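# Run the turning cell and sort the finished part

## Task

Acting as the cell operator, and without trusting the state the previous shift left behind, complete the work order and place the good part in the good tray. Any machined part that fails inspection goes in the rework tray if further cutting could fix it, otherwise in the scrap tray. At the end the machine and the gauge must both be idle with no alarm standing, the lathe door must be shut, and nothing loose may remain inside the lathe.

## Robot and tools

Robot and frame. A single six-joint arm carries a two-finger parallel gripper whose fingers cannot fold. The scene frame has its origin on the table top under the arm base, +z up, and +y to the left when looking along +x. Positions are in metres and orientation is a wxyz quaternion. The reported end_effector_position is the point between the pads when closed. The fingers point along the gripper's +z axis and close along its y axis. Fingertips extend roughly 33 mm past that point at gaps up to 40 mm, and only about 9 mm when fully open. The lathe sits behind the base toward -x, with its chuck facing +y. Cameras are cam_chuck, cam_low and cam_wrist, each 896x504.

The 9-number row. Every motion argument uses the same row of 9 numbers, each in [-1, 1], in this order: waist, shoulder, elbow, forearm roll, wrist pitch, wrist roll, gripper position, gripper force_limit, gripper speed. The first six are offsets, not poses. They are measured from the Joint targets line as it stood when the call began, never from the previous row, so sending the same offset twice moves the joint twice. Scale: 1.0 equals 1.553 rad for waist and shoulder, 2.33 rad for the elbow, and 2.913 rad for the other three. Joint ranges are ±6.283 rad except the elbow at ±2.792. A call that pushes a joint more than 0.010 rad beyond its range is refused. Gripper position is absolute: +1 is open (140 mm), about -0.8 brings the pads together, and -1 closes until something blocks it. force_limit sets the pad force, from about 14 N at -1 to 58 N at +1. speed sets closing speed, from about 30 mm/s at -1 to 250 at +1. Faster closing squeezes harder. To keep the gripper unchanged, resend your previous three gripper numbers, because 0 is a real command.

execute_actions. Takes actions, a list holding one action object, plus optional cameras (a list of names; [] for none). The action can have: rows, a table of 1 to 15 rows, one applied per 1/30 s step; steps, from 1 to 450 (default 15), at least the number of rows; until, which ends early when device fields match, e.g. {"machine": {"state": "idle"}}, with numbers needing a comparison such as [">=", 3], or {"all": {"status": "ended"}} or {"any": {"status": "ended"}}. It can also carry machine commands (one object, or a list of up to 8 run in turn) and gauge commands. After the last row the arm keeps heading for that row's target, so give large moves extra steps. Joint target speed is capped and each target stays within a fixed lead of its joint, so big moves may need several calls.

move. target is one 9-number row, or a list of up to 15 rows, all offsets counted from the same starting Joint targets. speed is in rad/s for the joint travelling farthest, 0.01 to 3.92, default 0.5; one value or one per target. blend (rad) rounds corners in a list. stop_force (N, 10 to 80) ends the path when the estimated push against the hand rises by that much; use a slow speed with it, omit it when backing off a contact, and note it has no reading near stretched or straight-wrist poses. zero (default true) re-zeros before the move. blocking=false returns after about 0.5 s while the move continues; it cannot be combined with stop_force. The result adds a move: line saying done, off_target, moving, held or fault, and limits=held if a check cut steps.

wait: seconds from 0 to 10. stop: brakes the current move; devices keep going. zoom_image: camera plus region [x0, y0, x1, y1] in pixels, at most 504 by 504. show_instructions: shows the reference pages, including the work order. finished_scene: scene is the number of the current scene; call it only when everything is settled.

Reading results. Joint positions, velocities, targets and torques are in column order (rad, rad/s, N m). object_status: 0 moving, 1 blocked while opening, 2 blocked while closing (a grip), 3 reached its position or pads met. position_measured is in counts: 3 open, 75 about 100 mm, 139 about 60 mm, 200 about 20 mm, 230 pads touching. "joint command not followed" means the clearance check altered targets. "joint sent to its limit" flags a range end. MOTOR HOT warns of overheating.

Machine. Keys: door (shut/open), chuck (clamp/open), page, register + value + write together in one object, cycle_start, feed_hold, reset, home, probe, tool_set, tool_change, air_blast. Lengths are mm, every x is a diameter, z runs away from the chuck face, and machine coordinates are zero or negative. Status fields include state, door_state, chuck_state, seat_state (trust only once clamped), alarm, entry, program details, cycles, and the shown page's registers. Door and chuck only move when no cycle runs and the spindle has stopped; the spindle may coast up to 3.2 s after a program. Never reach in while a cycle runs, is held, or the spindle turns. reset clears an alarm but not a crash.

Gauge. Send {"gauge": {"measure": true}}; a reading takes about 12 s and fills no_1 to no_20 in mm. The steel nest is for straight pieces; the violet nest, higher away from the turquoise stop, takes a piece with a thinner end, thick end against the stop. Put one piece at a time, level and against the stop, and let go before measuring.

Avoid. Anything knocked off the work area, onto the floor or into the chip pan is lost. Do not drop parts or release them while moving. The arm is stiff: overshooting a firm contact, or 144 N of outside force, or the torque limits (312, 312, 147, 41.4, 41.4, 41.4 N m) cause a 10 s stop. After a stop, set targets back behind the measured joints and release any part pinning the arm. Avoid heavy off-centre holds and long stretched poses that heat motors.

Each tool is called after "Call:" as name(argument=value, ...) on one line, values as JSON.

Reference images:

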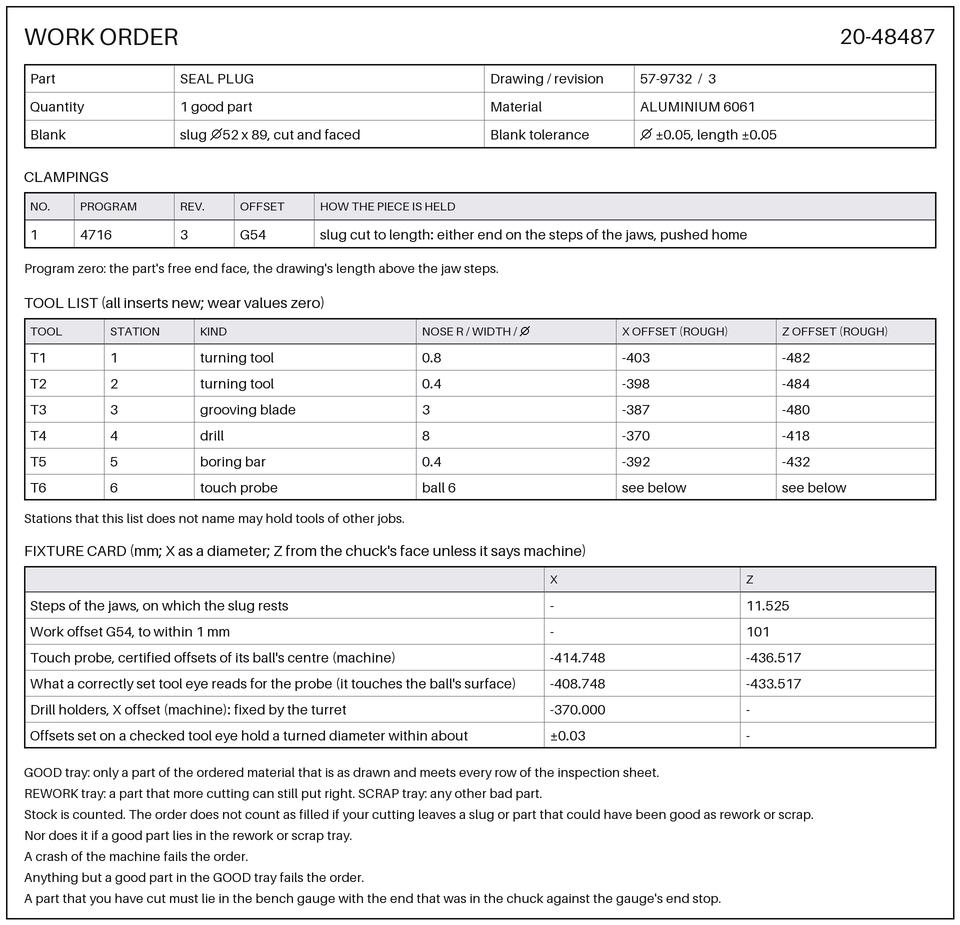

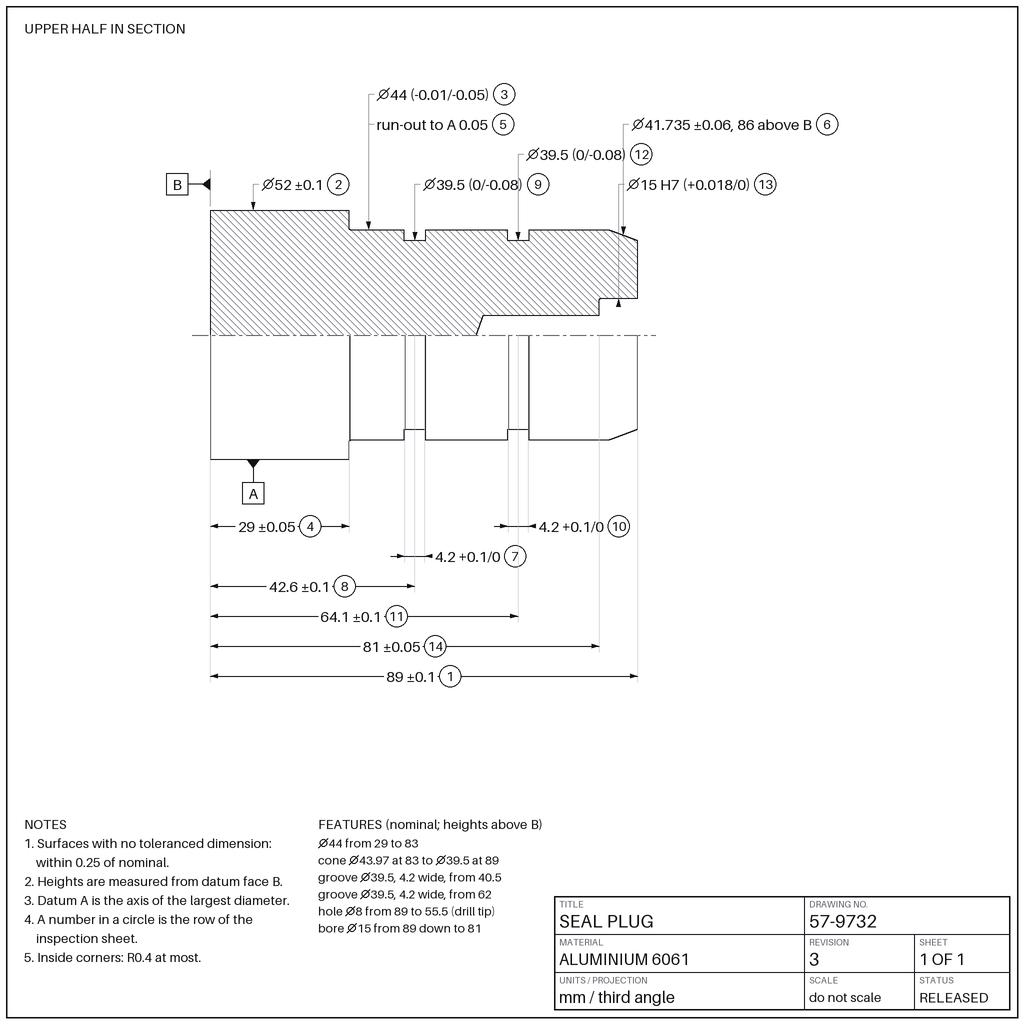

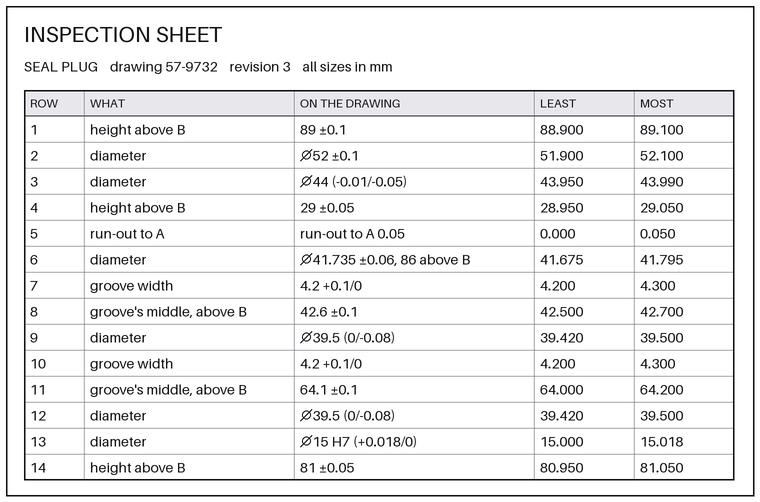

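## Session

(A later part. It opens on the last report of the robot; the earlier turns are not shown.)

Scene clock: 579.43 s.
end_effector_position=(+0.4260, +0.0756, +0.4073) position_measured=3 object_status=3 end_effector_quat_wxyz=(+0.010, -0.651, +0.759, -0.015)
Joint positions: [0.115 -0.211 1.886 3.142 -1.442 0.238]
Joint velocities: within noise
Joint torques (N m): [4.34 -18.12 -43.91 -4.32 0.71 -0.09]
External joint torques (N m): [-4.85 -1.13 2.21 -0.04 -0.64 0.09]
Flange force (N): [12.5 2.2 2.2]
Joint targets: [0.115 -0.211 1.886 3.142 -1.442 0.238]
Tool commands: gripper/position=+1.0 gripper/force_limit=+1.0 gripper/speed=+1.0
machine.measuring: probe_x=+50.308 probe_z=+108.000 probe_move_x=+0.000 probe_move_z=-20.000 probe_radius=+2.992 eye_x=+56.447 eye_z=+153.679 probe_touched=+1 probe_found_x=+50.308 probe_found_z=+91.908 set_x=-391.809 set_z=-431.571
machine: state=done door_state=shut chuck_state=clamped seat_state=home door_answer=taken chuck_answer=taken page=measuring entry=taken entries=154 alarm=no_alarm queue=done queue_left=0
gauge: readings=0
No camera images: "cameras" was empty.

Call:
execute_actions(actions=[{"machine":[{"register":"t2_x_wear","value":0.2,"write":true},{"register":"t5_x_wear","value":-0.06,"write":true},{"home":true},{"page":"program"},{"cycle_start":true}],"steps":450,"until":{"machine":{"state":"running"}}}], cameras=[])

Call:
execute_actions(actions=[{"steps":450,"until":{"machine":{"state":["!=","running"]}}}], cameras=[])

Call:
execute_actions(actions=[{"steps":450,"until":{"machine":{"state":["!=","running"]}}}], cameras=[])

Call:
execute_actions(actions=[{"steps":450,"until":{"machine":{"state":["!=","running"]}}}], cameras=[])

Call:
execute_actions(actions=[{"steps":450,"until":{"machine":{"state":["!=","running"]}}}], cameras=[])

Call:
execute_actions(actions=[{"steps":450,"until":{"machine":{"state":["!=","running"]}}}], cameras=[])

Call:
execute_actions(actions=[{"steps":450,"until":{"machine":{"state":["!=","running"]}}}], cameras=[])

Call:
execute_actions(actions=[{"steps":450,"until":{"machine":{"state":["!=","running"]}}}], cameras=[])

Call:
execute_actions(actions=[{"steps":450,"until":{"machine":{"state":["!=","running"]}}}], cameras=[])

Scene clock: 611.53 s.
end_effector_position=(+0.4260, +0.0756, +0.4073) position_measured=3 object_status=3 end_effector_quat_wxyz=(+0.010, -0.651, +0.759, -0.015)
Joint positions: [0.115 -0.211 1.886 3.142 -1.442 0.238]
Joint velocities: within noise
Joint torques (N m): [4.25 -18.16 -43.99 -4.33 0.67 -0.11]
External joint torques (N m): [-4.76 -1.12 2.3 -0.03 -0.6 0.11]
Flange force (N): [12.2 2.3 2.4]
Joint targets: [0.115 -0.211 1.886 3.142 -1.442 0.238]
Tool commands: gripper/position=+1.0 gripper/force_limit=+1.0 gripper/speed=+1.0
machine.program: program=+4716 tool_call=+6 tool_in_place=+0 program_revision=+3 program_offset=+54 load_peak=+0 stored1_number=+4716 stored1_revision=+3 stored2_number=+8306 stored2_revision=+4 stored3_number=+7078 stored3_revision=+6 stored4_number=+0 stored4_revision=+0 cycles=+1
machine: state=running door_state=shut chuck_state=clamped seat_state=home door_answer=taken chuck_answer=taken page=program entry=taken entries=158 alarm=no_alarm queue=running queue_left=0
gauge: readings=0
No camera images: "cameras" was empty.

Scene clock: 626.73 s.
end_effector_position=(+0.4260, +0.0756, +0.4073) position_measured=3 object_status=3 end_effector_quat_wxyz=(+0.010, -0.651, +0.759, -0.015)
Joint positions: [0.115 -0.211 1.886 3.142 -1.442 0.238]
Joint velocities: within noise
Joint torques (N m): [3.98 -17.82 -44.17 -4.32 0.72 -0.11]
External joint torques (N m): [-4.47 -1.45 2.47 -0.04 -0.65 0.11]
Flange force (N): [11.8 3.3 2.5]
Joint targets: [0.115 -0.211 1.886 3.142 -1.442 0.238]
Tool commands: gripper/position=+1.0 gripper/force_limit=+1.0 gripper/speed=+1.0
machine.program: program=+4716 tool_call=+6 tool_in_place=+1 program_revision=+3 program_offset=+54 load_peak=+0 stored1_number=+4716 stored1_revision=+3 stored2_number=+8306 stored2_revision=+4 stored3_number=+7078 stored3_revision=+6 stored4_number=+0 stored4_revision=+0 cycles=+1
machine: state=running door_state=shut chuck_state=clamped seat_state=home door_answer=taken chuck_answer=taken page=program entry=taken entries=158 alarm=no_alarm queue=running queue_left=0
gauge: readings=0
No camera images: "cameras" was empty.

Scene clock: 641.93 s.
end_effector_position=(+0.4260, +0.0756, +0.4073) position_measured=3 object_status=3 end_effector_quat_wxyz=(+0.010, -0.651, +0.759, -0.015)
Joint positions: [0.115 -0.211 1.886 3.142 -1.442 0.238]
Joint velocities: within noise
Joint torques (N m): [4.25 -17.95 -43.95 -4.28 0.71 -0.1]
External joint torques (N m): [-4.6 -1.48 2.16 -0.08 -0.64 0.1]
Flange force (N): [12.0 2.8 2.0]
Joint targets: [0.115 -0.211 1.886 3.142 -1.442 0.238]
Tool commands: gripper/position=+1.0 gripper/force_limit=+1.0 gripper/speed=+1.0
machine.program: program=+4716 tool_call=+6 tool_in_place=+1 program_revision=+3 program_offset=+54 load_peak=+0 stored1_number=+4716 stored1_revision=+3 stored2_number=+8306 stored2_revision=+4 stored3_number=+7078 stored3_revision=+6 stored4_number=+0 stored4_revision=+0 cycles=+1
machine: state=running door_state=shut chuck_state=clamped seat_state=home door_answer=taken chuck_answer=taken page=program entry=taken entries=158 alarm=no_alarm queue=running queue_left=0
gauge: readings=0
No camera images: "cameras" was empty.

Scene clock: 657.13 s.
end_effector_position=(+0.4260, +0.0756, +0.4073) position_measured=3 object_status=3 end_effector_quat_wxyz=(+0.010, -0.651, +0.759, -0.015)
Joint positions: [0.115 -0.211 1.886 3.142 -1.442 0.238]
Joint velocities: within noise
Joint torques (N m): [3.98 -18.1 -44.04 -4.29 0.74 -0.14]
External joint torques (N m): [-4.51 -1.16 2.48 -0.05 -0.68 0.14]
Flange force (N): [11.7 2.8 2.5]
Joint targets: [0.115 -0.211 1.886 3.142 -1.442 0.238]
Tool commands: gripper/position=+1.0 gripper/force_limit=+1.0 gripper/speed=+1.0
machine.program: program=+4716 tool_call=+6 tool_in_place=+2 program_revision=+3 program_offset=+54 load_peak=+0 stored1_number=+4716 stored1_revision=+3 stored2_number=+8306 stored2_revision=+4 stored3_number=+7078 stored3_revision=+6 stored4_number=+0 stored4_revision=+0 cycles=+1
machine: state=running door_state=shut chuck_state=clamped seat_state=home door_answer=taken chuck_answer=taken page=program entry=taken entries=158 alarm=no_alarm queue=running queue_left=0
gauge: readings=0
No camera images: "cameras" was empty.

Scene clock: 672.33 s.
end_effector_position=(+0.4260, +0.0756, +0.4073) position_measured=3 object_status=3 end_effector_quat_wxyz=(+0.010, -0.651, +0.759, -0.015)
Joint positions: [0.115 -0.211 1.886 3.142 -1.442 0.238]
Joint velocities: within noise
Joint torques (N m): [4.24 -18.15 -43.96 -4.33 0.73 -0.13]
External joint torques (N m): [-4.74 -1.06 2.41 -0.01 -0.66 0.13]
Flange force (N): [12.2 2.4 2.5]
Joint targets: [0.115 -0.211 1.886 3.142 -1.442 0.238]
Tool commands: gripper/position=+1.0 gripper/force_limit=+1.0 gripper/speed=+1.0
machine.program: program=+4716 tool_call=+6 tool_in_place=+2 program_revision=+3 program_offset=+54 load_peak=+0 stored1_number=+4716 stored1_revision=+3 stored2_number=+8306 stored2_revision=+4 stored3_number=+7078 stored3_revision=+6 stored4_number=+0 stored4_revision=+0 cycles=+1
machine: state=running door_state=shut chuck_state=clamped seat_state=home door_answer=taken chuck_answer=taken page=program entry=taken entries=158 alarm=no_alarm queue=running queue_left=0
gauge: readings=0
No camera images: "cameras" was empty.

Scene clock: 687.53 s.
end_effector_position=(+0.4260, +0.0756, +0.4073) position_measured=3 object_status=3 end_effector_quat_wxyz=(+0.010, -0.651, +0.759, -0.015)
Joint positions: [0.115 -0.211 1.886 3.142 -1.442 0.238]
Joint velocities: within noise
Joint torques (N m): [4.1 -17.99 -44.06 -4.33 0.73 -0.11]
External joint torques (N m): [-4.55 -1.3 2.4 -0.03 -0.67 0.11]
Flange force (N): [11.9 2.9 2.4]
Joint targets: [0.115 -0.211 1.886 3.142 -1.442 0.238]
Tool commands: gripper/position=+1.0 gripper/force_limit=+1.0 gripper/speed=+1.0
machine.program: program=+4716 tool_call=+6 tool_in_place=+2 program_revision=+3 program_offset=+54 load_peak=+0 stored1_number=+4716 stored1_revision=+3 stored2_number=+8306 stored2_revision=+4 stored3_number=+7078 stored3_revision=+6 stored4_number=+0 stored4_revision=+0 cycles=+1
machine: state=running door_state=shut chuck_state=clamped seat_state=home door_answer=taken chuck_answer=taken page=program entry=taken entries=158 alarm=no_alarm queue=running queue_left=0
gauge: readings=0
No camera images: "cameras" was empty.

Scene clock: 702.73 s.
end_effector_position=(+0.4260, +0.0756, +0.4073) position_measured=3 object_status=3 end_effector_quat_wxyz=(+0.010, -0.651, +0.759, -0.015)
Joint positions: [0.115 -0.211 1.886 3.142 -1.442 0.238]
Joint velocities: within noise
Joint torques (N m): [3.99 -17.89 -44.01 -4.3 0.69 -0.14]
External joint torques (N m): [-4.45 -1.49 2.16 -0.06 -0.61 0.14]
Flange force (N): [11.6 3.0 2.1]
Joint targets: [0.115 -0.211 1.886 3.142 -1.442 0.238]
Tool commands: gripper/position=+1.0 gripper/force_limit=+1.0 gripper/speed=+1.0
machine.program: program=+4716 tool_call=+6 tool_in_place=+3 program_revision=+3 program_offset=+54 load_peak=+0 stored1_number=+4716 stored1_revision=+3 stored2_number=+8306 stored2_revision=+4 stored3_number=+7078 stored3_revision=+6 stored4_number=+0 stored4_revision=+0 cycles=+1
machine: state=running door_state=shut chuck_state=clamped seat_state=home door_answer=taken chuck_answer=taken page=program entry=taken entries=158 alarm=no_alarm queue=running queue_left=0
gauge: readings=0
No camera images: "cameras" was empty.

Scene clock: 717.93 s.
end_effector_position=(+0.4260, +0.0756, +0.4073) position_measured=3 object_status=3 end_effector_quat_wxyz=(+0.010, -0.651, +0.759, -0.015)
Joint positions: [0.115 -0.211 1.886 3.142 -1.442 0.238]
Joint velocities: within noise
Joint torques (N m): [4.12 -18.01 -44.11 -4.29 0.7 -0.12]
External joint torques (N m): [-4.69 -1.25 2.49 -0.07 -0.63 0.12]
Flange force (N): [12.2 2.9 2.6]
Joint targets: [0.115 -0.211 1.886 3.142 -1.442 0.238]
Tool commands: gripper/position=+1.0 gripper/force_limit=+1.0 gripper/speed=+1.0
machine.program: program=+4716 tool_call=+6 tool_in_place=+4 program_revision=+3 program_offset=+54 load_peak=+0 stored1_number=+4716 stored1_revision=+3 stored2_number=+8306 stored2_revision=+4 stored3_number=+7078 stored3_revision=+6 stored4_number=+0 stored4_revision=+0 cycles=+1
machine: state=running door_state=shut chuck_state=clamped seat_state=home door_answer=taken chuck_answer=taken page=program entry=taken entries=158 alarm=no_alarm queue=running queue_left=0
gauge: readings=0
No camera images: "cameras" was empty.

Scene clock: 733.13 s.
end_effector_position=(+0.4260, +0.0756, +0.4073) position_measured=3 object_status=3 end_effector_quat_wxyz=(+0.010, -0.651, +0.759, -0.015)
Joint positions: [0.115 -0.211 1.886 3.142 -1.442 0.238]
Joint velocities: within noise
Joint torques (N m): [4.06 -17.99 -44.08 -4.3 0.74 -0.1]
External joint torques (N m): [-4.54 -1.28 2.43 -0.06 -0.67 0.1]
Flange force (N): [11.9 2.9 2.4]
Joint targets: [0.115 -0.211 1.886 3.142 -1.442 0.238]
Tool commands: gripper/position=+1.0 gripper/force_limit=+1.0 gripper/speed=+1.0
machine.program: program=+4716 tool_call=+6 tool_in_place=+5 program_revision=+3 program_offset=+54 load_peak=+0 stored1_number=+4716 stored1_revision=+3 stored2_number=+8306 stored2_revision=+4 stored3_number=+7078 stored3_revision=+6 stored4_number=+0 stored4_revision=+0 cycles=+1
machine: state=running door_state=shut chuck_state=clamped seat_state=home door_answer=taken chuck_answer=taken page=program entry=taken entries=158 alarm=no_alarm queue=running queue_left=0
gauge: readings=0
No camera images: "cameras" was empty.

Call:
execute_actions(actions=[{"steps":450,"until":{"machine":{"state":["!=","running"]}}}], cameras=[])

Call:
execute_actions(actions=[{"steps":150,"until":{"machine":{"state":"done"}}}], cameras=[])

Scene clock: 739.37 s.
end_effector_position=(+0.4260, +0.0756, +0.4073) position_measured=3 object_status=3 end_effector_quat_wxyz=(+0.010, -0.651, +0.759, -0.015)
Joint positions: [0.115 -0.211 1.886 3.142 -1.442 0.238]
Joint velocities: within noise
Joint torques (N m): [4.13 -18.09 -44.04 -4.31 0.69 -0.11]
External joint torques (N m): [-4.63 -1.28 2.22 -0.07 -0.62 0.11]
Flange force (N): [12.0 2.6 2.2]
Joint targets: [0.115 -0.211 1.886 3.142 -1.442 0.238]
Tool commands: gripper/position=+1.0 gripper/force_limit=+1.0 gripper/speed=+1.0
machine.program: program=+4716 tool_call=+6 tool_in_place=+5 program_revision=+3 program_offset=+54 load_peak=+0 stored1_number=+4716 stored1_revision=+3 stored2_number=+8306 stored2_revision=+4 stored3_number=+7078 stored3_revision=+6 stored4_number=+0 stored4_revision=+0 cycles=+2
machine: state=done door_state=shut chuck_state=clamped seat_state=home door_answer=taken chuck_answer=taken page=program entry=taken entries=158 alarm=no_alarm queue=done queue_left=0
gauge: readings=0
No camera images: "cameras" was empty.

Scene clock: 739.60 s.
end_effector_position=(+0.4260, +0.0756, +0.4073) position_measured=3 object_status=3 end_effector_quat_wxyz=(+0.010, -0.651, +0.759, -0.015)
Joint positions: [0.115 -0.211 1.886 3.142 -1.442 0.238]
Joint velocities: within noise
Joint torques (N m): [4.14 -17.86 -43.97 -4.3 0.72 -0.11]
External joint torques (N m): [-4.63 -1.46 2.25 -0.06 -0.66 0.11]
Flange force (N): [12.1 2.9 2.1]
Joint targets: [0.115 -0.211 1.886 3.142 -1.442 0.238]
Tool commands: gripper/position=+1.0 gripper/force_limit=+1.0 gripper/speed=+1.0
machine.program: program=+4716 tool_call=+6 tool_in_place=+5 program_revision=+3 program_offset=+54 load_peak=+0 stored1_number=+4716 stored1_revision=+3 stored2_number=+8306 stored2_revision=+4 stored3_number=+7078 stored3_revision=+6 stored4_number=+0 stored4_revision=+0 cycles=+2
machine: state=done door_state=shut chuck_state=clamped seat_state=home door_answer=taken chuck_answer=taken page=program entry=taken entries=158 alarm=no_alarm queue=done queue_left=0
gauge: readings=0
No camera images: "cameras" was empty.

Call:
execute_actions(actions=[{"machine":[{"page":"measuring"},{"register":"tool_call","value":6,"write":true},{"tool_change":true},{"register":"probe_move_z","value":0,"write":true},{"register":"probe_move_x","value":-30,"write":true},{"register":"probe_x","value":62,"write":true},{"register":"probe_z","value":65,"write":true},{"probe":true}],"steps":450,"until":{"machine":{"queue":["!=","running"]}}}], cameras=[])

Call:
execute_actions(actions=[{"steps":300,"until":{"machine":{"state":["!=","busy"]}}}], cameras=[])

Call:
execute_actions(actions=[{"machine":[{"register":"probe_z","value":88,"write":true},{"probe":true}],"steps":450,"until":{"machine":{"queue":["!=","running"]}}}], cameras=[])

Scene clock: 760.57 s.
end_effector_position=(+0.4260, +0.0756, +0.4073) position_measured=3 object_status=3 end_effector_quat_wxyz=(+0.010, -0.651, +0.759, -0.015)
Joint positions: [0.115 -0.211 1.886 3.142 -1.442 0.238]
Joint velocities: within noise
Joint torques (N m): [4.05 -18.08 -44.11 -4.31 0.71 -0.07]
External joint torques (N m): [-4.44 -1.2 2.54 -0.03 -0.64 0.07]
Flange force (N): [11.7 3.0 2.7]
Joint targets: [0.115 -0.211 1.886 3.142 -1.442 0.238]
Tool commands: gripper/position=+1.0 gripper/force_limit=+1.0 gripper/speed=+1.0
machine.measuring: probe_x=+62.000 probe_z=+65.000 probe_move_x=-30.000 probe_move_z=+0.000 probe_radius=+2.992 eye_x=+56.447 eye_z=+153.679 probe_touched=+1 probe_found_x=+44.168 probe_found_z=+65.000 set_x=-391.809 set_z=-431.571
machine: state=done door_state=shut chuck_state=clamped seat_state=home door_answer=taken chuck_answer=taken page=measuring entry=taken entries=165 alarm=no_alarm queue=done queue_left=0
gauge: readings=0
No camera images: "cameras" was empty.

Scene clock: 760.80 s.
end_effector_position=(+0.4260, +0.0756, +0.4073) position_measured=3 object_status=3 end_effector_quat_wxyz=(+0.010, -0.651, +0.759, -0.015)
Joint positions: [0.115 -0.211 1.886 3.142 -1.442 0.238]
Joint velocities: within noise
Joint torques (N m): [3.87 -17.83 -43.95 -4.34 0.7 -0.13]
External joint torques (N m): [-4.41 -1.47 2.25 -0.02 -0.63 0.13]
Flange force (N): [11.5 3.1 2.2]
Joint targets: [0.115 -0.211 1.886 3.142 -1.442 0.238]
Tool commands: gripper/position=+1.0 gripper/force_limit=+1.0 gripper/speed=+1.0
machine.measuring: probe_x=+62.000 probe_z=+65.000 probe_move_x=-30.000 probe_move_z=+0.000 probe_radius=+2.992 eye_x=+56.447 eye_z=+153.679 probe_touched=+1 probe_found_x=+44.168 probe_found_z=+65.000 set_x=-391.809 set_z=-431.571
machine: state=done door_state=shut chuck_state=clamped seat_state=home door_answer=taken chuck_answer=taken page=measuring entry=taken entries=165 alarm=no_alarm queue=done queue_left=0
gauge: readings=0
No camera images: "cameras" was empty.

Scene clock: 766.47 s.
end_effector_position=(+0.4260, +0.0756, +0.4073) position_measured=3 object_status=3 end_effector_quat_wxyz=(+0.010, -0.651, +0.759, -0.015)
Joint positions: [0.115 -0.211 1.886 3.142 -1.442 0.238]
Joint velocities: within noise
Joint torques (N m): [4.05 -17.99 -44.09 -4.34 0.7 -0.11]
External joint torques (N m): [-4.61 -1.29 2.43 -0.02 -0.64 0.11]
Flange force (N): [12.0 2.9 2.5]
Joint targets: [0.115 -0.211 1.886 3.142 -1.442 0.238]
Tool commands: gripper/position=+1.0 gripper/force_limit=+1.0 gripper/speed=+1.0
machine.measuring: probe_x=+62.000 probe_z=+88.000 probe_move_x=-30.000 probe_move_z=+0.000 probe_radius=+2.992 eye_x=+56.447 eye_z=+153.679 probe_touched=+1 probe_found_x=+44.168 probe_found_z=+88.000 set_x=-391.809 set_z=-431.571
machine: state=done door_state=shut chuck_state=clamped seat_state=home door_answer=taken chuck_answer=taken page=measuring entry=taken entries=167 alarm=no_alarm queue=done queue_left=0
gauge: readings=0
No camera images: "cameras" was empty.

Call:
execute_actions(actions=[{"machine":[{"register":"t2_x_wear","value":0.0,"write":true},{"home":true},{"page":"program"},{"cycle_start":true}],"steps":450,"until":{"machine":{"state":["!=","x"]}}}], cameras=[])

Call:
execute_actions(actions=[{"machine":[{"register":"t2_x_wear","value":0.0,"write":true},{"home":true},{"page":"program"},{"cycle_start":true}],"steps":450,"until":{"machine":{"state":"running"}}}], cameras=[])

Call:
execute_actions(actions=[{"steps":450,"until":{"machine":{"state":["!=","running"]}}}], cameras=[])

Call:
execute_actions(actions=[{"steps":450,"until":{"machine":{"state":["!=","running"]}}}], cameras=[])

Call:
execute_actions(actions=[{"steps":450,"until":{"machine":{"state":["!=","running"]}}}], cameras=[])

Call:
execute_actions(actions=[{"steps":450,"until":{"machine":{"state":["!=","running"]}}}], cameras=[])

Call:
execute_actions(actions=[{"steps":450,"until":{"machine":{"state":["!=","running"]}}}], cameras=[])

Call:
execute_actions(actions=[{"steps":450,"until":{"machine":{"state":["!=","running"]}}}], cameras=[])

Call:
execute_actions(actions=[{"steps":450,"until":{"machine":{"state":["!=","running"]}}}], cameras=[])

Call:
execute_actions(actions=[{"steps":450,"until":{"machine":{"state":["!=","running"]}}}], cameras=[])

Call:
execute_actions(actions=[{"steps":450,"until":{"machine":{"state":["!=","running"]}}}], cameras=[])

action 0: "until": machine.state reads one of "idle", "running", "done", "alarm", "busy" or "held", got "x"
Scene clock: 782.63 s.
end_effector_position=(+0.4260, +0.0756, +0.4073) position_measured=3 object_status=3 end_effector_quat_wxyz=(+0.010, -0.651, +0.759, -0.015)
Joint positions: [0.115 -0.211 1.886 3.142 -1.442 0.238]
Joint velocities: within noise
Joint torques (N m): [4 -18 -43.97 -4.28 0.66 -0.1]
External joint torques (N m): [-4.52 -1.29 2.34 -0.08 -0.6 0.1]
Flange force (N): [11.8 2.8 2.4]
Joint targets: [0.115 -0.211 1.886 3.142 -1.442 0.238]
Tool commands: gripper/position=+1.0 gripper/force_limit=+1.0 gripper/speed=+1.0
machine.measuring: probe_x=+62.000 probe_z=+88.000 probe_move_x=-30.000 probe_move_z=+0.000 probe_radius=+2.992 eye_x=+56.447 eye_z=+153.679 probe_touched=+1 probe_found_x=+44.168 probe_found_z=+88.000 set_x=-391.809 set_z=-431.571
machine: state=done door_state=shut chuck_state=clamped seat_state=home door_answer=taken chuck_answer=taken page=measuring entry=taken entries=167 alarm=no_alarm queue=done queue_left=0
gauge: readings=0

not run: a call was refused earlier in this reply.

not run: a call was refused earlier in this reply.

not run: a call was refused earlier in this reply.

not run: a call was refused earlier in this reply.

not run: a call was refused earlier in this reply.

not run: a call was refused earlier in this reply.

not run: a call was refused earlier in this reply.

not run: a call was refused earlier in this reply.

not run: a call was refused earlier in this reply.

not run: a call was refused earlier in this reply.

Call:
execute_actions(actions=[{"machine":[{"register":"t2_x_wear","value":0.0,"write":true},{"home":true},{"page":"program"},{"cycle_start":true}],"steps":450,"until":{"machine":{"state":"running"}}}], cameras=[])

Call:
move(target=[1, -0.0831, 0.0412, -0.0038, -0.0151, -0.1119, 0.06, 0, -0.5], cameras=[], speed=0.6)

Call:
execute_actions(actions=[{"steps":450,"until":{"machine":{"state":["!=","running"]}}}], cameras=[])

Call:
execute_actions(actions=[{"steps":450,"until":{"machine":{"state":["!=","running"]}}}], cameras=[])

Call:
execute_actions(actions=[{"steps":450,"until":{"machine":{"state":["!=","running"]}}}], cameras=[])

Call:
execute_actions(actions=[{"steps":450,"until":{"machine":{"state":["!=","running"]}}}], cameras=[])

Call:
execute_actions(actions=[{"steps":450,"until":{"machine":{"state":["!=","running"]}}}], cameras=[])

Call:
execute_actions(actions=[{"steps":450,"until":{"machine":{"state":["!=","running"]}}}], cameras=[])

Call:
execute_actions(actions=[{"steps":450,"until":{"machine":{"state":["!=","running"]}}}], cameras=[])

Call:
execute_actions(actions=[{"steps":450,"until":{"machine":{"state":["!=","running"]}}}], cameras=["cam_wrist"])

Scene clock: 801.13 s.
end_effector_position=(+0.4260, +0.0756, +0.4073) position_measured=3 object_status=3 end_effector_quat_wxyz=(+0.010, -0.651, +0.759, -0.015)
Joint positions: [0.115 -0.211 1.886 3.142 -1.442 0.238]
Joint velocities: within noise
Joint torques (N m): [4.26 -18 -44.03 -4.32 0.72 -0.12]
External joint torques (N m): [-4.56 -1.46 2.25 -0.03 -0.65 0.12]
Flange force (N): [11.9 3.0 2.1]
Joint targets: [0.115 -0.211 1.886 3.142 -1.442 0.238]
Tool commands: gripper/position=+1.0 gripper/force_limit=+1.0 gripper/speed=+1.0
machine.program: program=+4716 tool_call=+6 tool_in_place=+0 program_revision=+3 program_offset=+54 load_peak=+0 stored1_number=+4716 stored1_revision=+3 stored2_number=+8306 stored2_revision=+4 stored3_number=+7078 stored3_revision=+6 stored4_number=+0 stored4_revision=+0 cycles=+2
machine: state=running door_state=shut chuck_state=clamped seat_state=home door_answer=taken chuck_answer=taken page=program entry=taken entries=170 alarm=no_alarm queue=running queue_left=0
gauge: readings=0
No camera images: "cameras" was empty.

Scene clock: 804.17 s.
end_effector_position=(-0.0582, +0.3571, +0.3953) position_measured=122 object_status=3 end_effector_quat_wxyz=(+0.000, +0.997, +0.078, +0.010)
Joint positions: [1.668 -0.34 1.982 3.13 -1.486 -0.088]
Joint velocities: within noise
Joint torques (N m): [5.54 -7.22 -43.97 -4.33 0.57 -0.08]
External joint torques (N m): [-5.2 -1.36 2.25 -0.05 -0.57 0.08]
Flange force (N): [14.5 6.6 2.7]
Joint targets: [1.669 -0.340 1.982 3.131 -1.486 -0.088]
machine.program: program=+4716 tool_call=+6 tool_in_place=+1 program_revision=+3 program_offset=+54 load_peak=+0 stored1_number=+4716 stored1_revision=+3 stored2_number=+8306 stored2_revision=+4 stored3_number=+7078 stored3_revision=+6 stored4_number=+0 stored4_revision=+0 cycles=+2
machine: state=running door_state=shut chuck_state=clamped seat_state=home door_answer=taken chuck_answer=taken page=program entry=taken entries=170 alarm=no_alarm queue=running queue_left=0
gauge: readings=0
move: done
No camera images: "cameras" was empty.

Scene clock: 819.37 s.
end_effector_position=(-0.0582, +0.3571, +0.3953) position_measured=122 object_status=3 end_effector_quat_wxyz=(+0.000, +0.997, +0.078, +0.010)
Joint positions: [1.669 -0.34 1.982 3.131 -1.486 -0.088]
Joint velocities: within noise
Joint torques (N m): [4.95 -7.62 -43.97 -4.3 0.62 -0.09]
External joint torques (N m): [-4.73 -0.83 2.41 -0.07 -0.63 0.09]
Flange force (N): [13.1 5.8 3.0]
Joint targets: [1.669 -0.340 1.982 3.131 -1.486 -0.088]
Tool commands: gripper/position=+0.06 gripper/force_limit=+0.0 gripper/speed=-0.5
machine.program: program=+4716 tool_call=+6 tool_in_place=+1 program_revision=+3 program_offset=+54 load_peak=+0 stored1_number=+4716 stored1_revision=+3 stored2_number=+8306 stored2_revision=+4 stored3_number=+7078 stored3_revision=+6 stored4_number=+0 stored4_revision=+0 cycles=+2
machine: state=running door_state=shut chuck_state=clamped seat_state=home door_answer=taken chuck_answer=taken page=program entry=taken entries=170 alarm=no_alarm queue=running queue_left=0
gauge: readings=0
No camera images: "cameras" was empty.

Scene clock: 834.57 s.
end_effector_position=(-0.0582, +0.3571, +0.3953) position_measured=122 object_status=3 end_effector_quat_wxyz=(+0.000, +0.997, +0.078, +0.010)
Joint positions: [1.669 -0.34 1.982 3.131 -1.486 -0.088]
Joint velocities: within noise
Joint torques (N m): [4.74 -7.39 -43.89 -4.37 0.63 -0.12]
External joint torques (N m): [-4.62 -1.09 2.22 -0.02 -0.63 0.12]
Flange force (N): [12.8 6.0 2.6]
Joint targets: [1.669 -0.340 1.982 3.131 -1.486 -0.088]
Tool commands: gripper/position=+0.06 gripper/force_limit=+0.0 gripper/speed=-0.5
machine.program: program=+4716 tool_call=+6 tool_in_place=+1 program_revision=+3 program_offset=+54 load_peak=+0 stored1_number=+4716 stored1_revision=+3 stored2_number=+8306 stored2_revision=+4 stored3_number=+7078 stored3_revision=+6 stored4_number=+0 stored4_revision=+0 cycles=+2
machine: state=running door_state=shut chuck_state=clamped seat_state=home door_answer=taken chuck_answer=taken page=program entry=taken entries=170 alarm=no_alarm queue=running queue_left=0
gauge: readings=0
No camera images: "cameras" was empty.

Scene clock: 849.77 s.
end_effector_position=(-0.0582, +0.3571, +0.3953) position_measured=122 object_status=3 end_effector_quat_wxyz=(+0.000, +0.997, +0.078, +0.010)
Joint positions: [1.669 -0.34 1.982 3.131 -1.486 -0.088]
Joint velocities: within noise
Joint torques (N m): [4.79 -7.37 -43.99 -4.31 0.64 -0.11]
External joint torques (N m): [-4.56 -1.13 2.41 -0.06 -0.64 0.11]
Flange force (N): [12.6 6.2 2.9]
Joint targets: [1.669 -0.340 1.982 3.131 -1.486 -0.088]
Tool commands: gripper/position=+0.06 gripper/force_limit=+0.0 gripper/speed=-0.5
machine.program: program=+4716 tool_call=+6 tool_in_place=+2 program_revision=+3 program_offset=+54 load_peak=+0 stored1_number=+4716 stored1_revision=+3 stored2_number=+8306 stored2_revision=+4 stored3_number=+7078 stored3_revision=+6 stored4_number=+0 stored4_revision=+0 cycles=+2
machine: state=running door_state=shut chuck_state=clamped seat_state=home door_answer=taken chuck_answer=taken page=program entry=taken entries=170 alarm=no_alarm queue=running queue_left=0
gauge: readings=0
No camera images: "cameras" was empty.

Scene clock: 864.97 s.
end_effector_position=(-0.0582, +0.3571, +0.3953) position_measured=122 object_status=3 end_effector_quat_wxyz=(+0.000, +0.997, +0.078, +0.010)
Joint positions: [1.669 -0.34 1.982 3.131 -1.486 -0.088]
Joint velocities: within noise
Joint torques (N m): [4.79 -7.41 -43.83 -4.33 0.61 -0.09]
External joint torques (N m): [-4.56 -1.16 2.06 -0.06 -0.61 0.09]
Flange force (N): [12.7 5.9 2.4]
Joint targets: [1.669 -0.340 1.982 3.131 -1.486 -0.088]
Tool commands: gripper/position=+0.06 gripper/force_limit=+0.0 gripper/speed=-0.5
machine.program: program=+4716 tool_call=+6 tool_in_place=+2 program_revision=+3 program_offset=+54 load_peak=+0 stored1_number=+4716 stored1_revision=+3 stored2_number=+8306 stored2_revision=+4 stored3_number=+7078 stored3_revision=+6 stored4_number=+0 stored4_revision=+0 cycles=+2
machine: state=running door_state=shut chuck_state=clamped seat_state=home door_answer=taken chuck_answer=taken page=program entry=taken entries=170 alarm=no_alarm queue=running queue_left=0
gauge: readings=0
No camera images: "cameras" was empty.

Scene clock: 880.17 s.
end_effector_position=(-0.0582, +0.3571, +0.3953) position_measured=122 object_status=3 end_effector_quat_wxyz=(+0.000, +0.997, +0.078, +0.010)
Joint positions: [1.669 -0.34 1.982 3.131 -1.486 -0.088]
Joint velocities: within noise
Joint torques (N m): [4.96 -7.36 -44.03 -4.34 0.62 -0.13]
External joint torques (N m): [-4.68 -1.18 2.35 -0.04 -0.63 0.13]
Flange force (N): [12.9 6.3 2.8]
Joint targets: [1.669 -0.340 1.982 3.131 -1.486 -0.088]
Tool commands: gripper/position=+0.06 gripper/force_limit=+0.0 gripper/speed=-0.5
machine.program: program=+4716 tool_call=+6 tool_in_place=+3 program_revision=+3 program_offset=+54 load_peak=+0 stored1_number=+4716 stored1_revision=+3 stored2_number=+8306 stored2_revision=+4 stored3_number=+7078 stored3_revision=+6 stored4_number=+0 stored4_revision=+0 cycles=+2
machine: state=running door_state=shut chuck_state=clamped seat_state=home door_answer=taken chuck_answer=taken page=program entry=taken entries=170 alarm=no_alarm queue=running queue_left=0
gauge: readings=0
No camera images: "cameras" was empty.

Scene clock: 895.37 s.
end_effector_position=(-0.0582, +0.3571, +0.3953) position_measured=122 object_status=3 end_effector_quat_wxyz=(+0.000, +0.997, +0.078, +0.010)
Joint positions: [1.669 -0.34 1.982 3.131 -1.486 -0.088]
Joint velocities: within noise
Joint torques (N m): [4.88 -7.49 -43.99 -4.33 0.72 -0.13]
External joint torques (N m): [-4.61 -1.02 2.35 -0.05 -0.73 0.13]
Flange force (N): [12.7 6.0 2.6]
Joint targets: [1.669 -0.340 1.982 3.131 -1.486 -0.088]
Tool commands: gripper/position=+0.06 gripper/force_limit=+0.0 gripper/speed=-0.5
machine.program: program=+4716 tool_call=+6 tool_in_place=+3 program_revision=+3 program_offset=+54 load_peak=+0 stored1_number=+4716 stored1_revision=+3 stored2_number=+8306 stored2_revision=+4 stored3_number=+7078 stored3_revision=+6 stored4_number=+0 stored4_revision=+0 cycles=+2
machine: state=running door_state=shut chuck_state=clamped seat_state=home door_answer=taken chuck_answer=taken page=program entry=taken entries=170 alarm=no_alarm queue=running queue_left=0
gauge: readings=0
No camera images: "cameras" was empty.

Scene clock: 910.57 s.
end_effector_position=(-0.0582, +0.3571, +0.3953) position_measured=122 object_status=3 end_effector_quat_wxyz=(+0.000, +0.997, +0.078, +0.010)
Joint positions: [1.669 -0.34 1.982 3.131 -1.486 -0.088]
Joint velocities: within noise
Joint torques (N m): [4.86 -7.59 -44.05 -4.32 0.62 -0.12]
External joint torques (N m): [-4.59 -0.88 2.47 -0.04 -0.62 0.12]
Flange force (N): [12.7 5.9 3.1]
Joint targets: [1.669 -0.340 1.982 3.131 -1.486 -0.088]
Tool commands: gripper/position=+0.06 gripper/force_limit=+0.0 gripper/speed=-0.5
machine.program: program=+4716 tool_call=+6 tool_in_place=+4 program_revision=+3 program_offset=+54 load_peak=+0 stored1_number=+4716 stored1_revision=+3 stored2_number=+8306 stored2_revision=+4 stored3_number=+7078 stored3_revision=+6 stored4_number=+0 stored4_revision=+0 cycles=+2
machine: state=running door_state=shut chuck_state=clamped seat_state=home door_answer=taken chuck_answer=taken page=program entry=taken entries=170 alarm=no_alarm queue=running queue_left=0
gauge: readings=0
No camera images: "cameras" was empty.

Scene clock: 925.50 s.
end_effector_position=(-0.0582, +0.3571, +0.3953) position_measured=122 object_status=3 end_effector_quat_wxyz=(+0.000, +0.997, +0.078, +0.010)
Joint positions: [1.669 -0.34 1.982 3.131 -1.486 -0.088]
Joint velocities: within noise
Joint torques (N m): [4.63 -7.65 -43.96 -4.33 0.65 -0.1]
External joint torques (N m): [-4.46 -0.9 2.23 -0.06 -0.65 0.1]
Flange force (N): [12.4 5.6 2.6]
Joint targets: [1.669 -0.340 1.982 3.131 -1.486 -0.088]
Tool commands: gripper/position=+0.06 gripper/force_limit=+0.0 gripper/speed=-0.5
machine.program: program=+4716 tool_call=+6 tool_in_place=+5 program_revision=+3 program_offset=+54 load_peak=+0 stored1_number=+4716 stored1_revision=+3 stored2_number=+8306 stored2_revision=+4 stored3_number=+7078 stored3_revision=+6 stored4_number=+0 stored4_revision=+0 cycles=+3
machine: state=busy door_state=shut chuck_state=clamped seat_state=home door_answer=taken chuck_answer=taken page=program entry=taken entries=170 alarm=no_alarm queue=running queue_left=0
gauge: readings=0
camera_calibration:
cam_wrist: T_world_to_cam=[[0.167853, -0.985623, -0.019311, 0.38164], [-0.930268, -0.164848, 0.327761, -0.124519], [-0.326232, -0.0370513, -0.944563, 0.513029], [0, 0, 0, 1]] pos_world=[-0.0125289, 0.374635, 0.53277]
Images, in order (width x height): cam_wrist 896x504.

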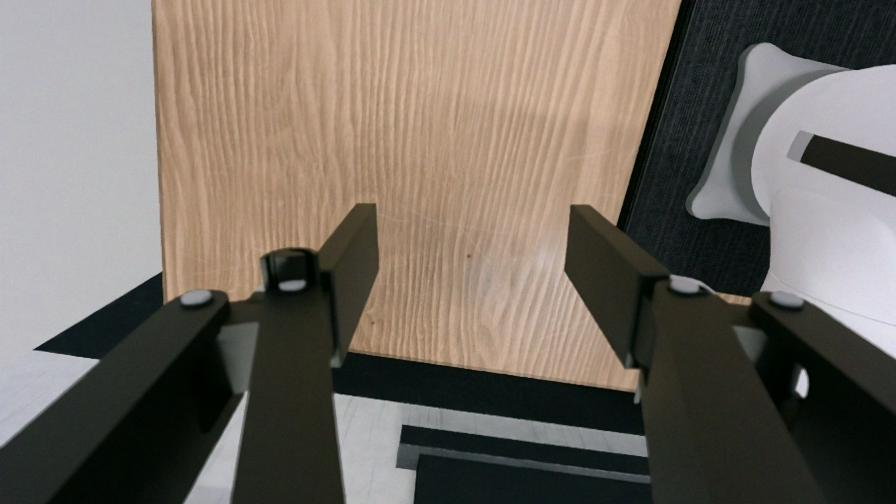

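Call:
execute_actions(actions=[{"machine":[{"page":"measuring"},{"register":"tool_call","value":6,"write":true},{"tool_change":true},{"register":"probe_x","value":62,"write":true},{"register":"probe_z","value":65,"write":true},{"probe":true}],"steps":450,"until":{"machine":{"queue":["!=","running"]}}}], cameras=[])

Call:
execute_actions(actions=[{"steps":300,"until":{"machine":{"state":["!=","busy"]}}}], cameras=[])

Call:
execute_actions(actions=[{"machine":[{"register":"probe_z","value":89,"write":true},{"probe":true}],"steps":450,"until":{"machine":{"queue":["!=","running"]}}}], cameras=[])

Call:
execute_actions(actions=[{"machine":[{"register":"probe_z","value":54.125,"write":true},{"probe":true}],"steps":450,"until":{"machine":{"queue":["!=","running"]}}}], cameras=[])

Call:
execute_actions(actions=[{"machine":[{"register":"probe_z","value":75.625,"write":true},{"probe":true}],"steps":450,"until":{"machine":{"queue":["!=","running"]}}}], cameras=[])

Call:
execute_actions(actions=[{"machine":[{"register":"probe_x","value":9.03,"write":true},{"register":"probe_move_x","value":0,"write":true},{"register":"probe_z","value":108,"write":true},{"register":"probe_move_z","value":-18,"write":true},{"probe":true}],"steps":450,"until":{"machine":{"queue":["!=","running"]}}}], cameras=[])

Scene clock: 949.33 s.
end_effector_position=(-0.0582, +0.3571, +0.3953) position_measured=122 object_status=3 end_effector_quat_wxyz=(+0.000, +0.997, +0.078, +0.010)
Joint positions: [1.669 -0.34 1.982 3.131 -1.486 -0.088]
Joint velocities: within noise
Joint torques (N m): [4.74 -7.48 -43.93 -4.32 0.63 -0.09]
External joint torques (N m): [-4.5 -1.01 2.34 -0.05 -0.64 0.09]
Flange force (N): [12.5 5.9 2.8]
Joint targets: [1.669 -0.340 1.982 3.131 -1.486 -0.088]
Tool commands: gripper/position=+0.06 gripper/force_limit=+0.0 gripper/speed=-0.5
machine.measuring: probe_x=+62.000 probe_z=+65.000 probe_move_x=-30.000 probe_move_z=+0.000 probe_radius=+2.992 eye_x=+56.447 eye_z=+153.679 probe_touched=+1 probe_found_x=+43.968 probe_found_z=+65.000 set_x=-391.809 set_z=-431.571
machine: state=done door_state=shut chuck_state=clamped seat_state=home door_answer=taken chuck_answer=taken page=measuring entry=taken entries=175 alarm=no_alarm queue=done queue_left=0
gauge: readings=0
No camera images: "cameras" was empty.

Scene clock: 949.57 s.
end_effector_position=(-0.0582, +0.3571, +0.3953) position_measured=122 object_status=3 end_effector_quat_wxyz=(+0.000, +0.997, +0.078, +0.010)
Joint positions: [1.669 -0.34 1.982 3.131 -1.486 -0.088]
Joint velocities: within noise
Joint torques (N m): [4.73 -7.24 -43.87 -4.35 0.63 -0.09]
External joint torques (N m): [-4.54 -1.17 2.37 -0.01 -0.64 0.09]
Flange force (N): [12.6 6.3 2.8]
Joint targets: [1.669 -0.340 1.982 3.131 -1.486 -0.088]
Tool commands: gripper/position=+0.06 gripper/force_limit=+0.0 gripper/speed=-0.5
machine.measuring: probe_x=+62.000 probe_z=+65.000 probe_move_x=-30.000 probe_move_z=+0.000 probe_radius=+2.992 eye_x=+56.447 eye_z=+153.679 probe_touched=+1 probe_found_x=+43.968 probe_found_z=+65.000 set_x=-391.809 set_z=-431.571
machine: state=done door_state=shut chuck_state=clamped seat_state=home door_answer=taken chuck_answer=taken page=measuring entry=taken entries=175 alarm=no_alarm queue=done queue_left=0
gauge: readings=0
No camera images: "cameras" was empty.

Scene clock: 955.23 s.
end_effector_position=(-0.0582, +0.3571, +0.3953) position_measured=122 object_status=3 end_effector_quat_wxyz=(+0.000, +0.997, +0.078, +0.010)
Joint positions: [1.669 -0.34 1.982 3.131 -1.486 -0.088]
Joint velocities: within noise
Joint torques (N m): [4.67 -7.53 -43.95 -4.36 0.65 -0.15]
External joint torques (N m): [-4.35 -0.99 2.34 0 -0.65 0.15]
Flange force (N): [11.9 5.9 2.8]
Joint targets: [1.669 -0.340 1.982 3.131 -1.486 -0.088]
Tool commands: gripper/position=+0.06 gripper/force_limit=+0.0 gripper/speed=-0.5
machine.measuring: probe_x=+62.000 probe_z=+89.000 probe_move_x=-30.000 probe_move_z=+0.000 probe_radius=+2.992 eye_x=+56.447 eye_z=+153.679 probe_touched=+1 probe_found_x=+43.970 probe_found_z=+89.000 set_x=-391.809 set_z=-431.571
machine: state=done door_state=shut chuck_state=clamped seat_state=home door_answer=taken chuck_answer=taken page=measuring entry=taken entries=177 alarm=no_alarm queue=done queue_left=0
gauge: readings=0
No camera images: "cameras" was empty.

Scene clock: 961.27 s.
end_effector_position=(-0.0582, +0.3571, +0.3953) position_measured=122 object_status=3 end_effector_quat_wxyz=(+0.000, +0.997, +0.078, +0.010)
Joint positions: [1.669 -0.34 1.982 3.131 -1.486 -0.088]
Joint velocities: within noise
Joint torques (N m): [4.76 -7.29 -44 -4.34 0.6 -0.08]
External joint torques (N m): [-4.45 -1.29 2.3 -0.04 -0.6 0.08]
Flange force (N): [12.4 6.4 2.8]
Joint targets: [1.669 -0.340 1.982 3.131 -1.486 -0.088]
Tool commands: gripper/position=+0.06 gripper/force_limit=+0.0 gripper/speed=-0.5
machine.measuring: probe_x=+62.000 probe_z=+54.125 probe_move_x=-30.000 probe_move_z=+0.000 probe_radius=+2.992 eye_x=+56.447 eye_z=+153.679 probe_touched=+1 probe_found_x=+41.411 probe_found_z=+54.125 set_x=-391.809 set_z=-431.571
machine: state=done door_state=shut chuck_state=clamped seat_state=home door_answer=taken chuck_answer=taken page=measuring entry=taken entries=179 alarm=no_alarm queue=done queue_left=0
gauge: readings=0
No camera images: "cameras" was empty.

Scene clock: 967.17 s.
end_effector_position=(-0.0582, +0.3571, +0.3953) position_measured=122 object_status=3 end_effector_quat_wxyz=(+0.000, +0.997, +0.078, +0.010)
Joint positions: [1.669 -0.34 1.982 3.131 -1.486 -0.088]
Joint velocities: within noise
Joint torques (N m): [4.76 -7.6 -43.97 -4.35 0.64 -0.1]
External joint torques (N m): [-4.55 -0.86 2.4 -0.02 -0.64 0.11]
Flange force (N): [12.6 5.8 2.9]
Joint targets: [1.669 -0.340 1.982 3.131 -1.486 -0.088]
Tool commands: gripper/position=+0.06 gripper/force_limit=+0.0 gripper/speed=-0.5
machine.measuring: probe_x=+62.000 probe_z=+75.625 probe_move_x=-30.000 probe_move_z=+0.000 probe_radius=+2.992 eye_x=+56.447 eye_z=+153.679 probe_touched=+1 probe_found_x=+41.411 probe_found_z=+75.625 set_x=-391.809 set_z=-431.571
machine: state=done door_state=shut chuck_state=clamped seat_state=home door_answer=taken chuck_answer=taken page=measuring entry=taken entries=181 alarm=no_alarm queue=done queue_left=0
gauge: readings=0
No camera images: "cameras" was empty.

Scene clock: 974.57 s.
end_effector_position=(-0.0582, +0.3571, +0.3953) position_measured=122 object_status=3 end_effector_quat_wxyz=(+0.000, +0.997, +0.078, +0.010)
Joint positions: [1.669 -0.34 1.982 3.131 -1.486 -0.088]
Joint velocities: within noise
Joint torques (N m): [4.7 -7.57 -44.02 -4.32 0.62 -0.12]
External joint torques (N m): [-4.46 -0.97 2.36 -0.06 -0.62 0.12]
Flange force (N): [12.3 5.9 2.9]
Joint targets: [1.669 -0.340 1.982 3.131 -1.486 -0.088]
Tool commands: gripper/position=+0.06 gripper/force_limit=+0.0 gripper/speed=-0.5
machine.measuring: probe_x=+9.030 probe_z=+108.000 probe_move_x=+0.000 probe_move_z=-18.000 probe_radius=+2.992 eye_x=+56.447 eye_z=+153.679 probe_touched=+1 probe_found_x=+9.030 probe_found_z=+92.524 set_x=-391.809 set_z=-431.571
machine: state=done door_state=shut chuck_state=clamped seat_state=home door_answer=taken chuck_answer=taken page=measuring entry=taken entries=186 alarm=no_alarm queue=done queue_left=0
gauge: readings=0
No camera images: "cameras" was empty.

Call:
execute_actions(actions=[{"machine":[{"home":true},{"door":"open"}],"steps":450,"until":{"machine":{"door_state":"open"}}}], cameras=[])

Call:
move(target=[0.9105, 0,0,0,0,0, 0.06, 0, -0.5], cameras=["cam_wrist"], speed=0.6)

Scene clock: 992.50 s.
end_effector_position=(-0.0582, +0.3571, +0.3953) position_measured=122 object_status=3 end_effector_quat_wxyz=(+0.000, +0.997, +0.078, +0.010)
Joint positions: [1.669 -0.34 1.982 3.131 -1.486 -0.088]
Joint velocities: within noise
Joint torques (N m): [4.8 -7.38 -44.07 -4.32 0.6 -0.14]
External joint torques (N m): [-4.66 -1.15 2.37 -0.07 -0.6 0.14]
Flange force (N): [12.8 6.2 2.9]
Joint targets: [1.669 -0.340 1.982 3.131 -1.486 -0.088]
Tool commands: gripper/position=+0.06 gripper/force_limit=+0.0 gripper/speed=-0.5
machine.measuring: probe_x=+9.030 probe_z=+108.000 probe_move_x=+0.000 probe_move_z=-18.000 probe_radius=+2.992 eye_x=+56.447 eye_z=+153.679 probe_touched=+1 probe_found_x=+9.030 probe_found_z=+92.524 set_x=-391.809 set_z=-431.571
machine: state=done door_state=open chuck_state=clamped seat_state=home door_answer=taken chuck_answer=taken page=measuring entry=taken entries=187 alarm=no_alarm queue=running queue_left=0
gauge: readings=0
No camera images: "cameras" was empty.

Scene clock: 995.30 s.
end_effector_position=(-0.3604, +0.0058, +0.3967) position_measured=122 object_status=3 end_effector_quat_wxyz=(-0.001, +0.707, +0.707, -0.001)
Joint positions: [3.083 -0.34 1.982 3.131 -1.486 -0.088]
Joint velocities: within noise
Joint torques (N m): [4.96 -7.12 -43.99 -4.28 0.64 -0.09]
External joint torques (N m): [-4.59 -1.18 2.3 -0.05 -0.64 0.09]
Flange force (N): [12.8 6.2 2.7]
Joint targets: [3.083 -0.340 1.982 3.131 -1.486 -0.088]
machine.measuring: probe_x=+9.030 probe_z=+108.000 probe_move_x=+0.000 probe_move_z=-18.000 probe_radius=+2.992 eye_x=+56.447 eye_z=+153.679 probe_touched=+1 probe_found_x=+9.030 probe_found_z=+92.524 set_x=-391.809 set_z=-431.571
machine: state=done door_state=open chuck_state=clamped seat_state=home door_answer=taken chuck_answer=taken page=measuring entry=taken entries=187 alarm=no_alarm queue=done queue_left=0
gauge: readings=0
move: done
camera_calibration:
cam_wrist: T_world_to_cam=[[0.999656, 0.0116903, -0.0234933, 0.381838], [0.0191281, -0.937522, 0.347399, -0.125151], [-0.0179643, -0.347729, -0.937423, 0.512777], [0, 0, 0, 1]] pos_world=[-0.370101, 0.0565117, 0.533137]
Images, in order (width x height): cam_wrist 896x504.

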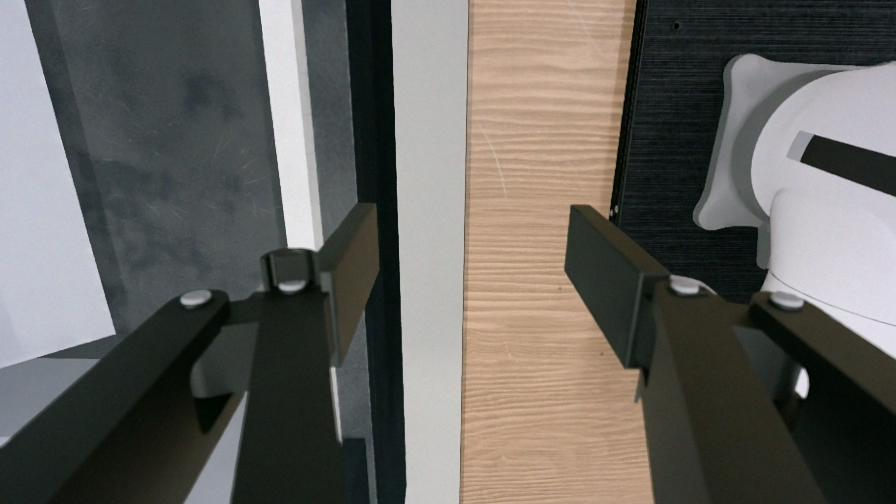

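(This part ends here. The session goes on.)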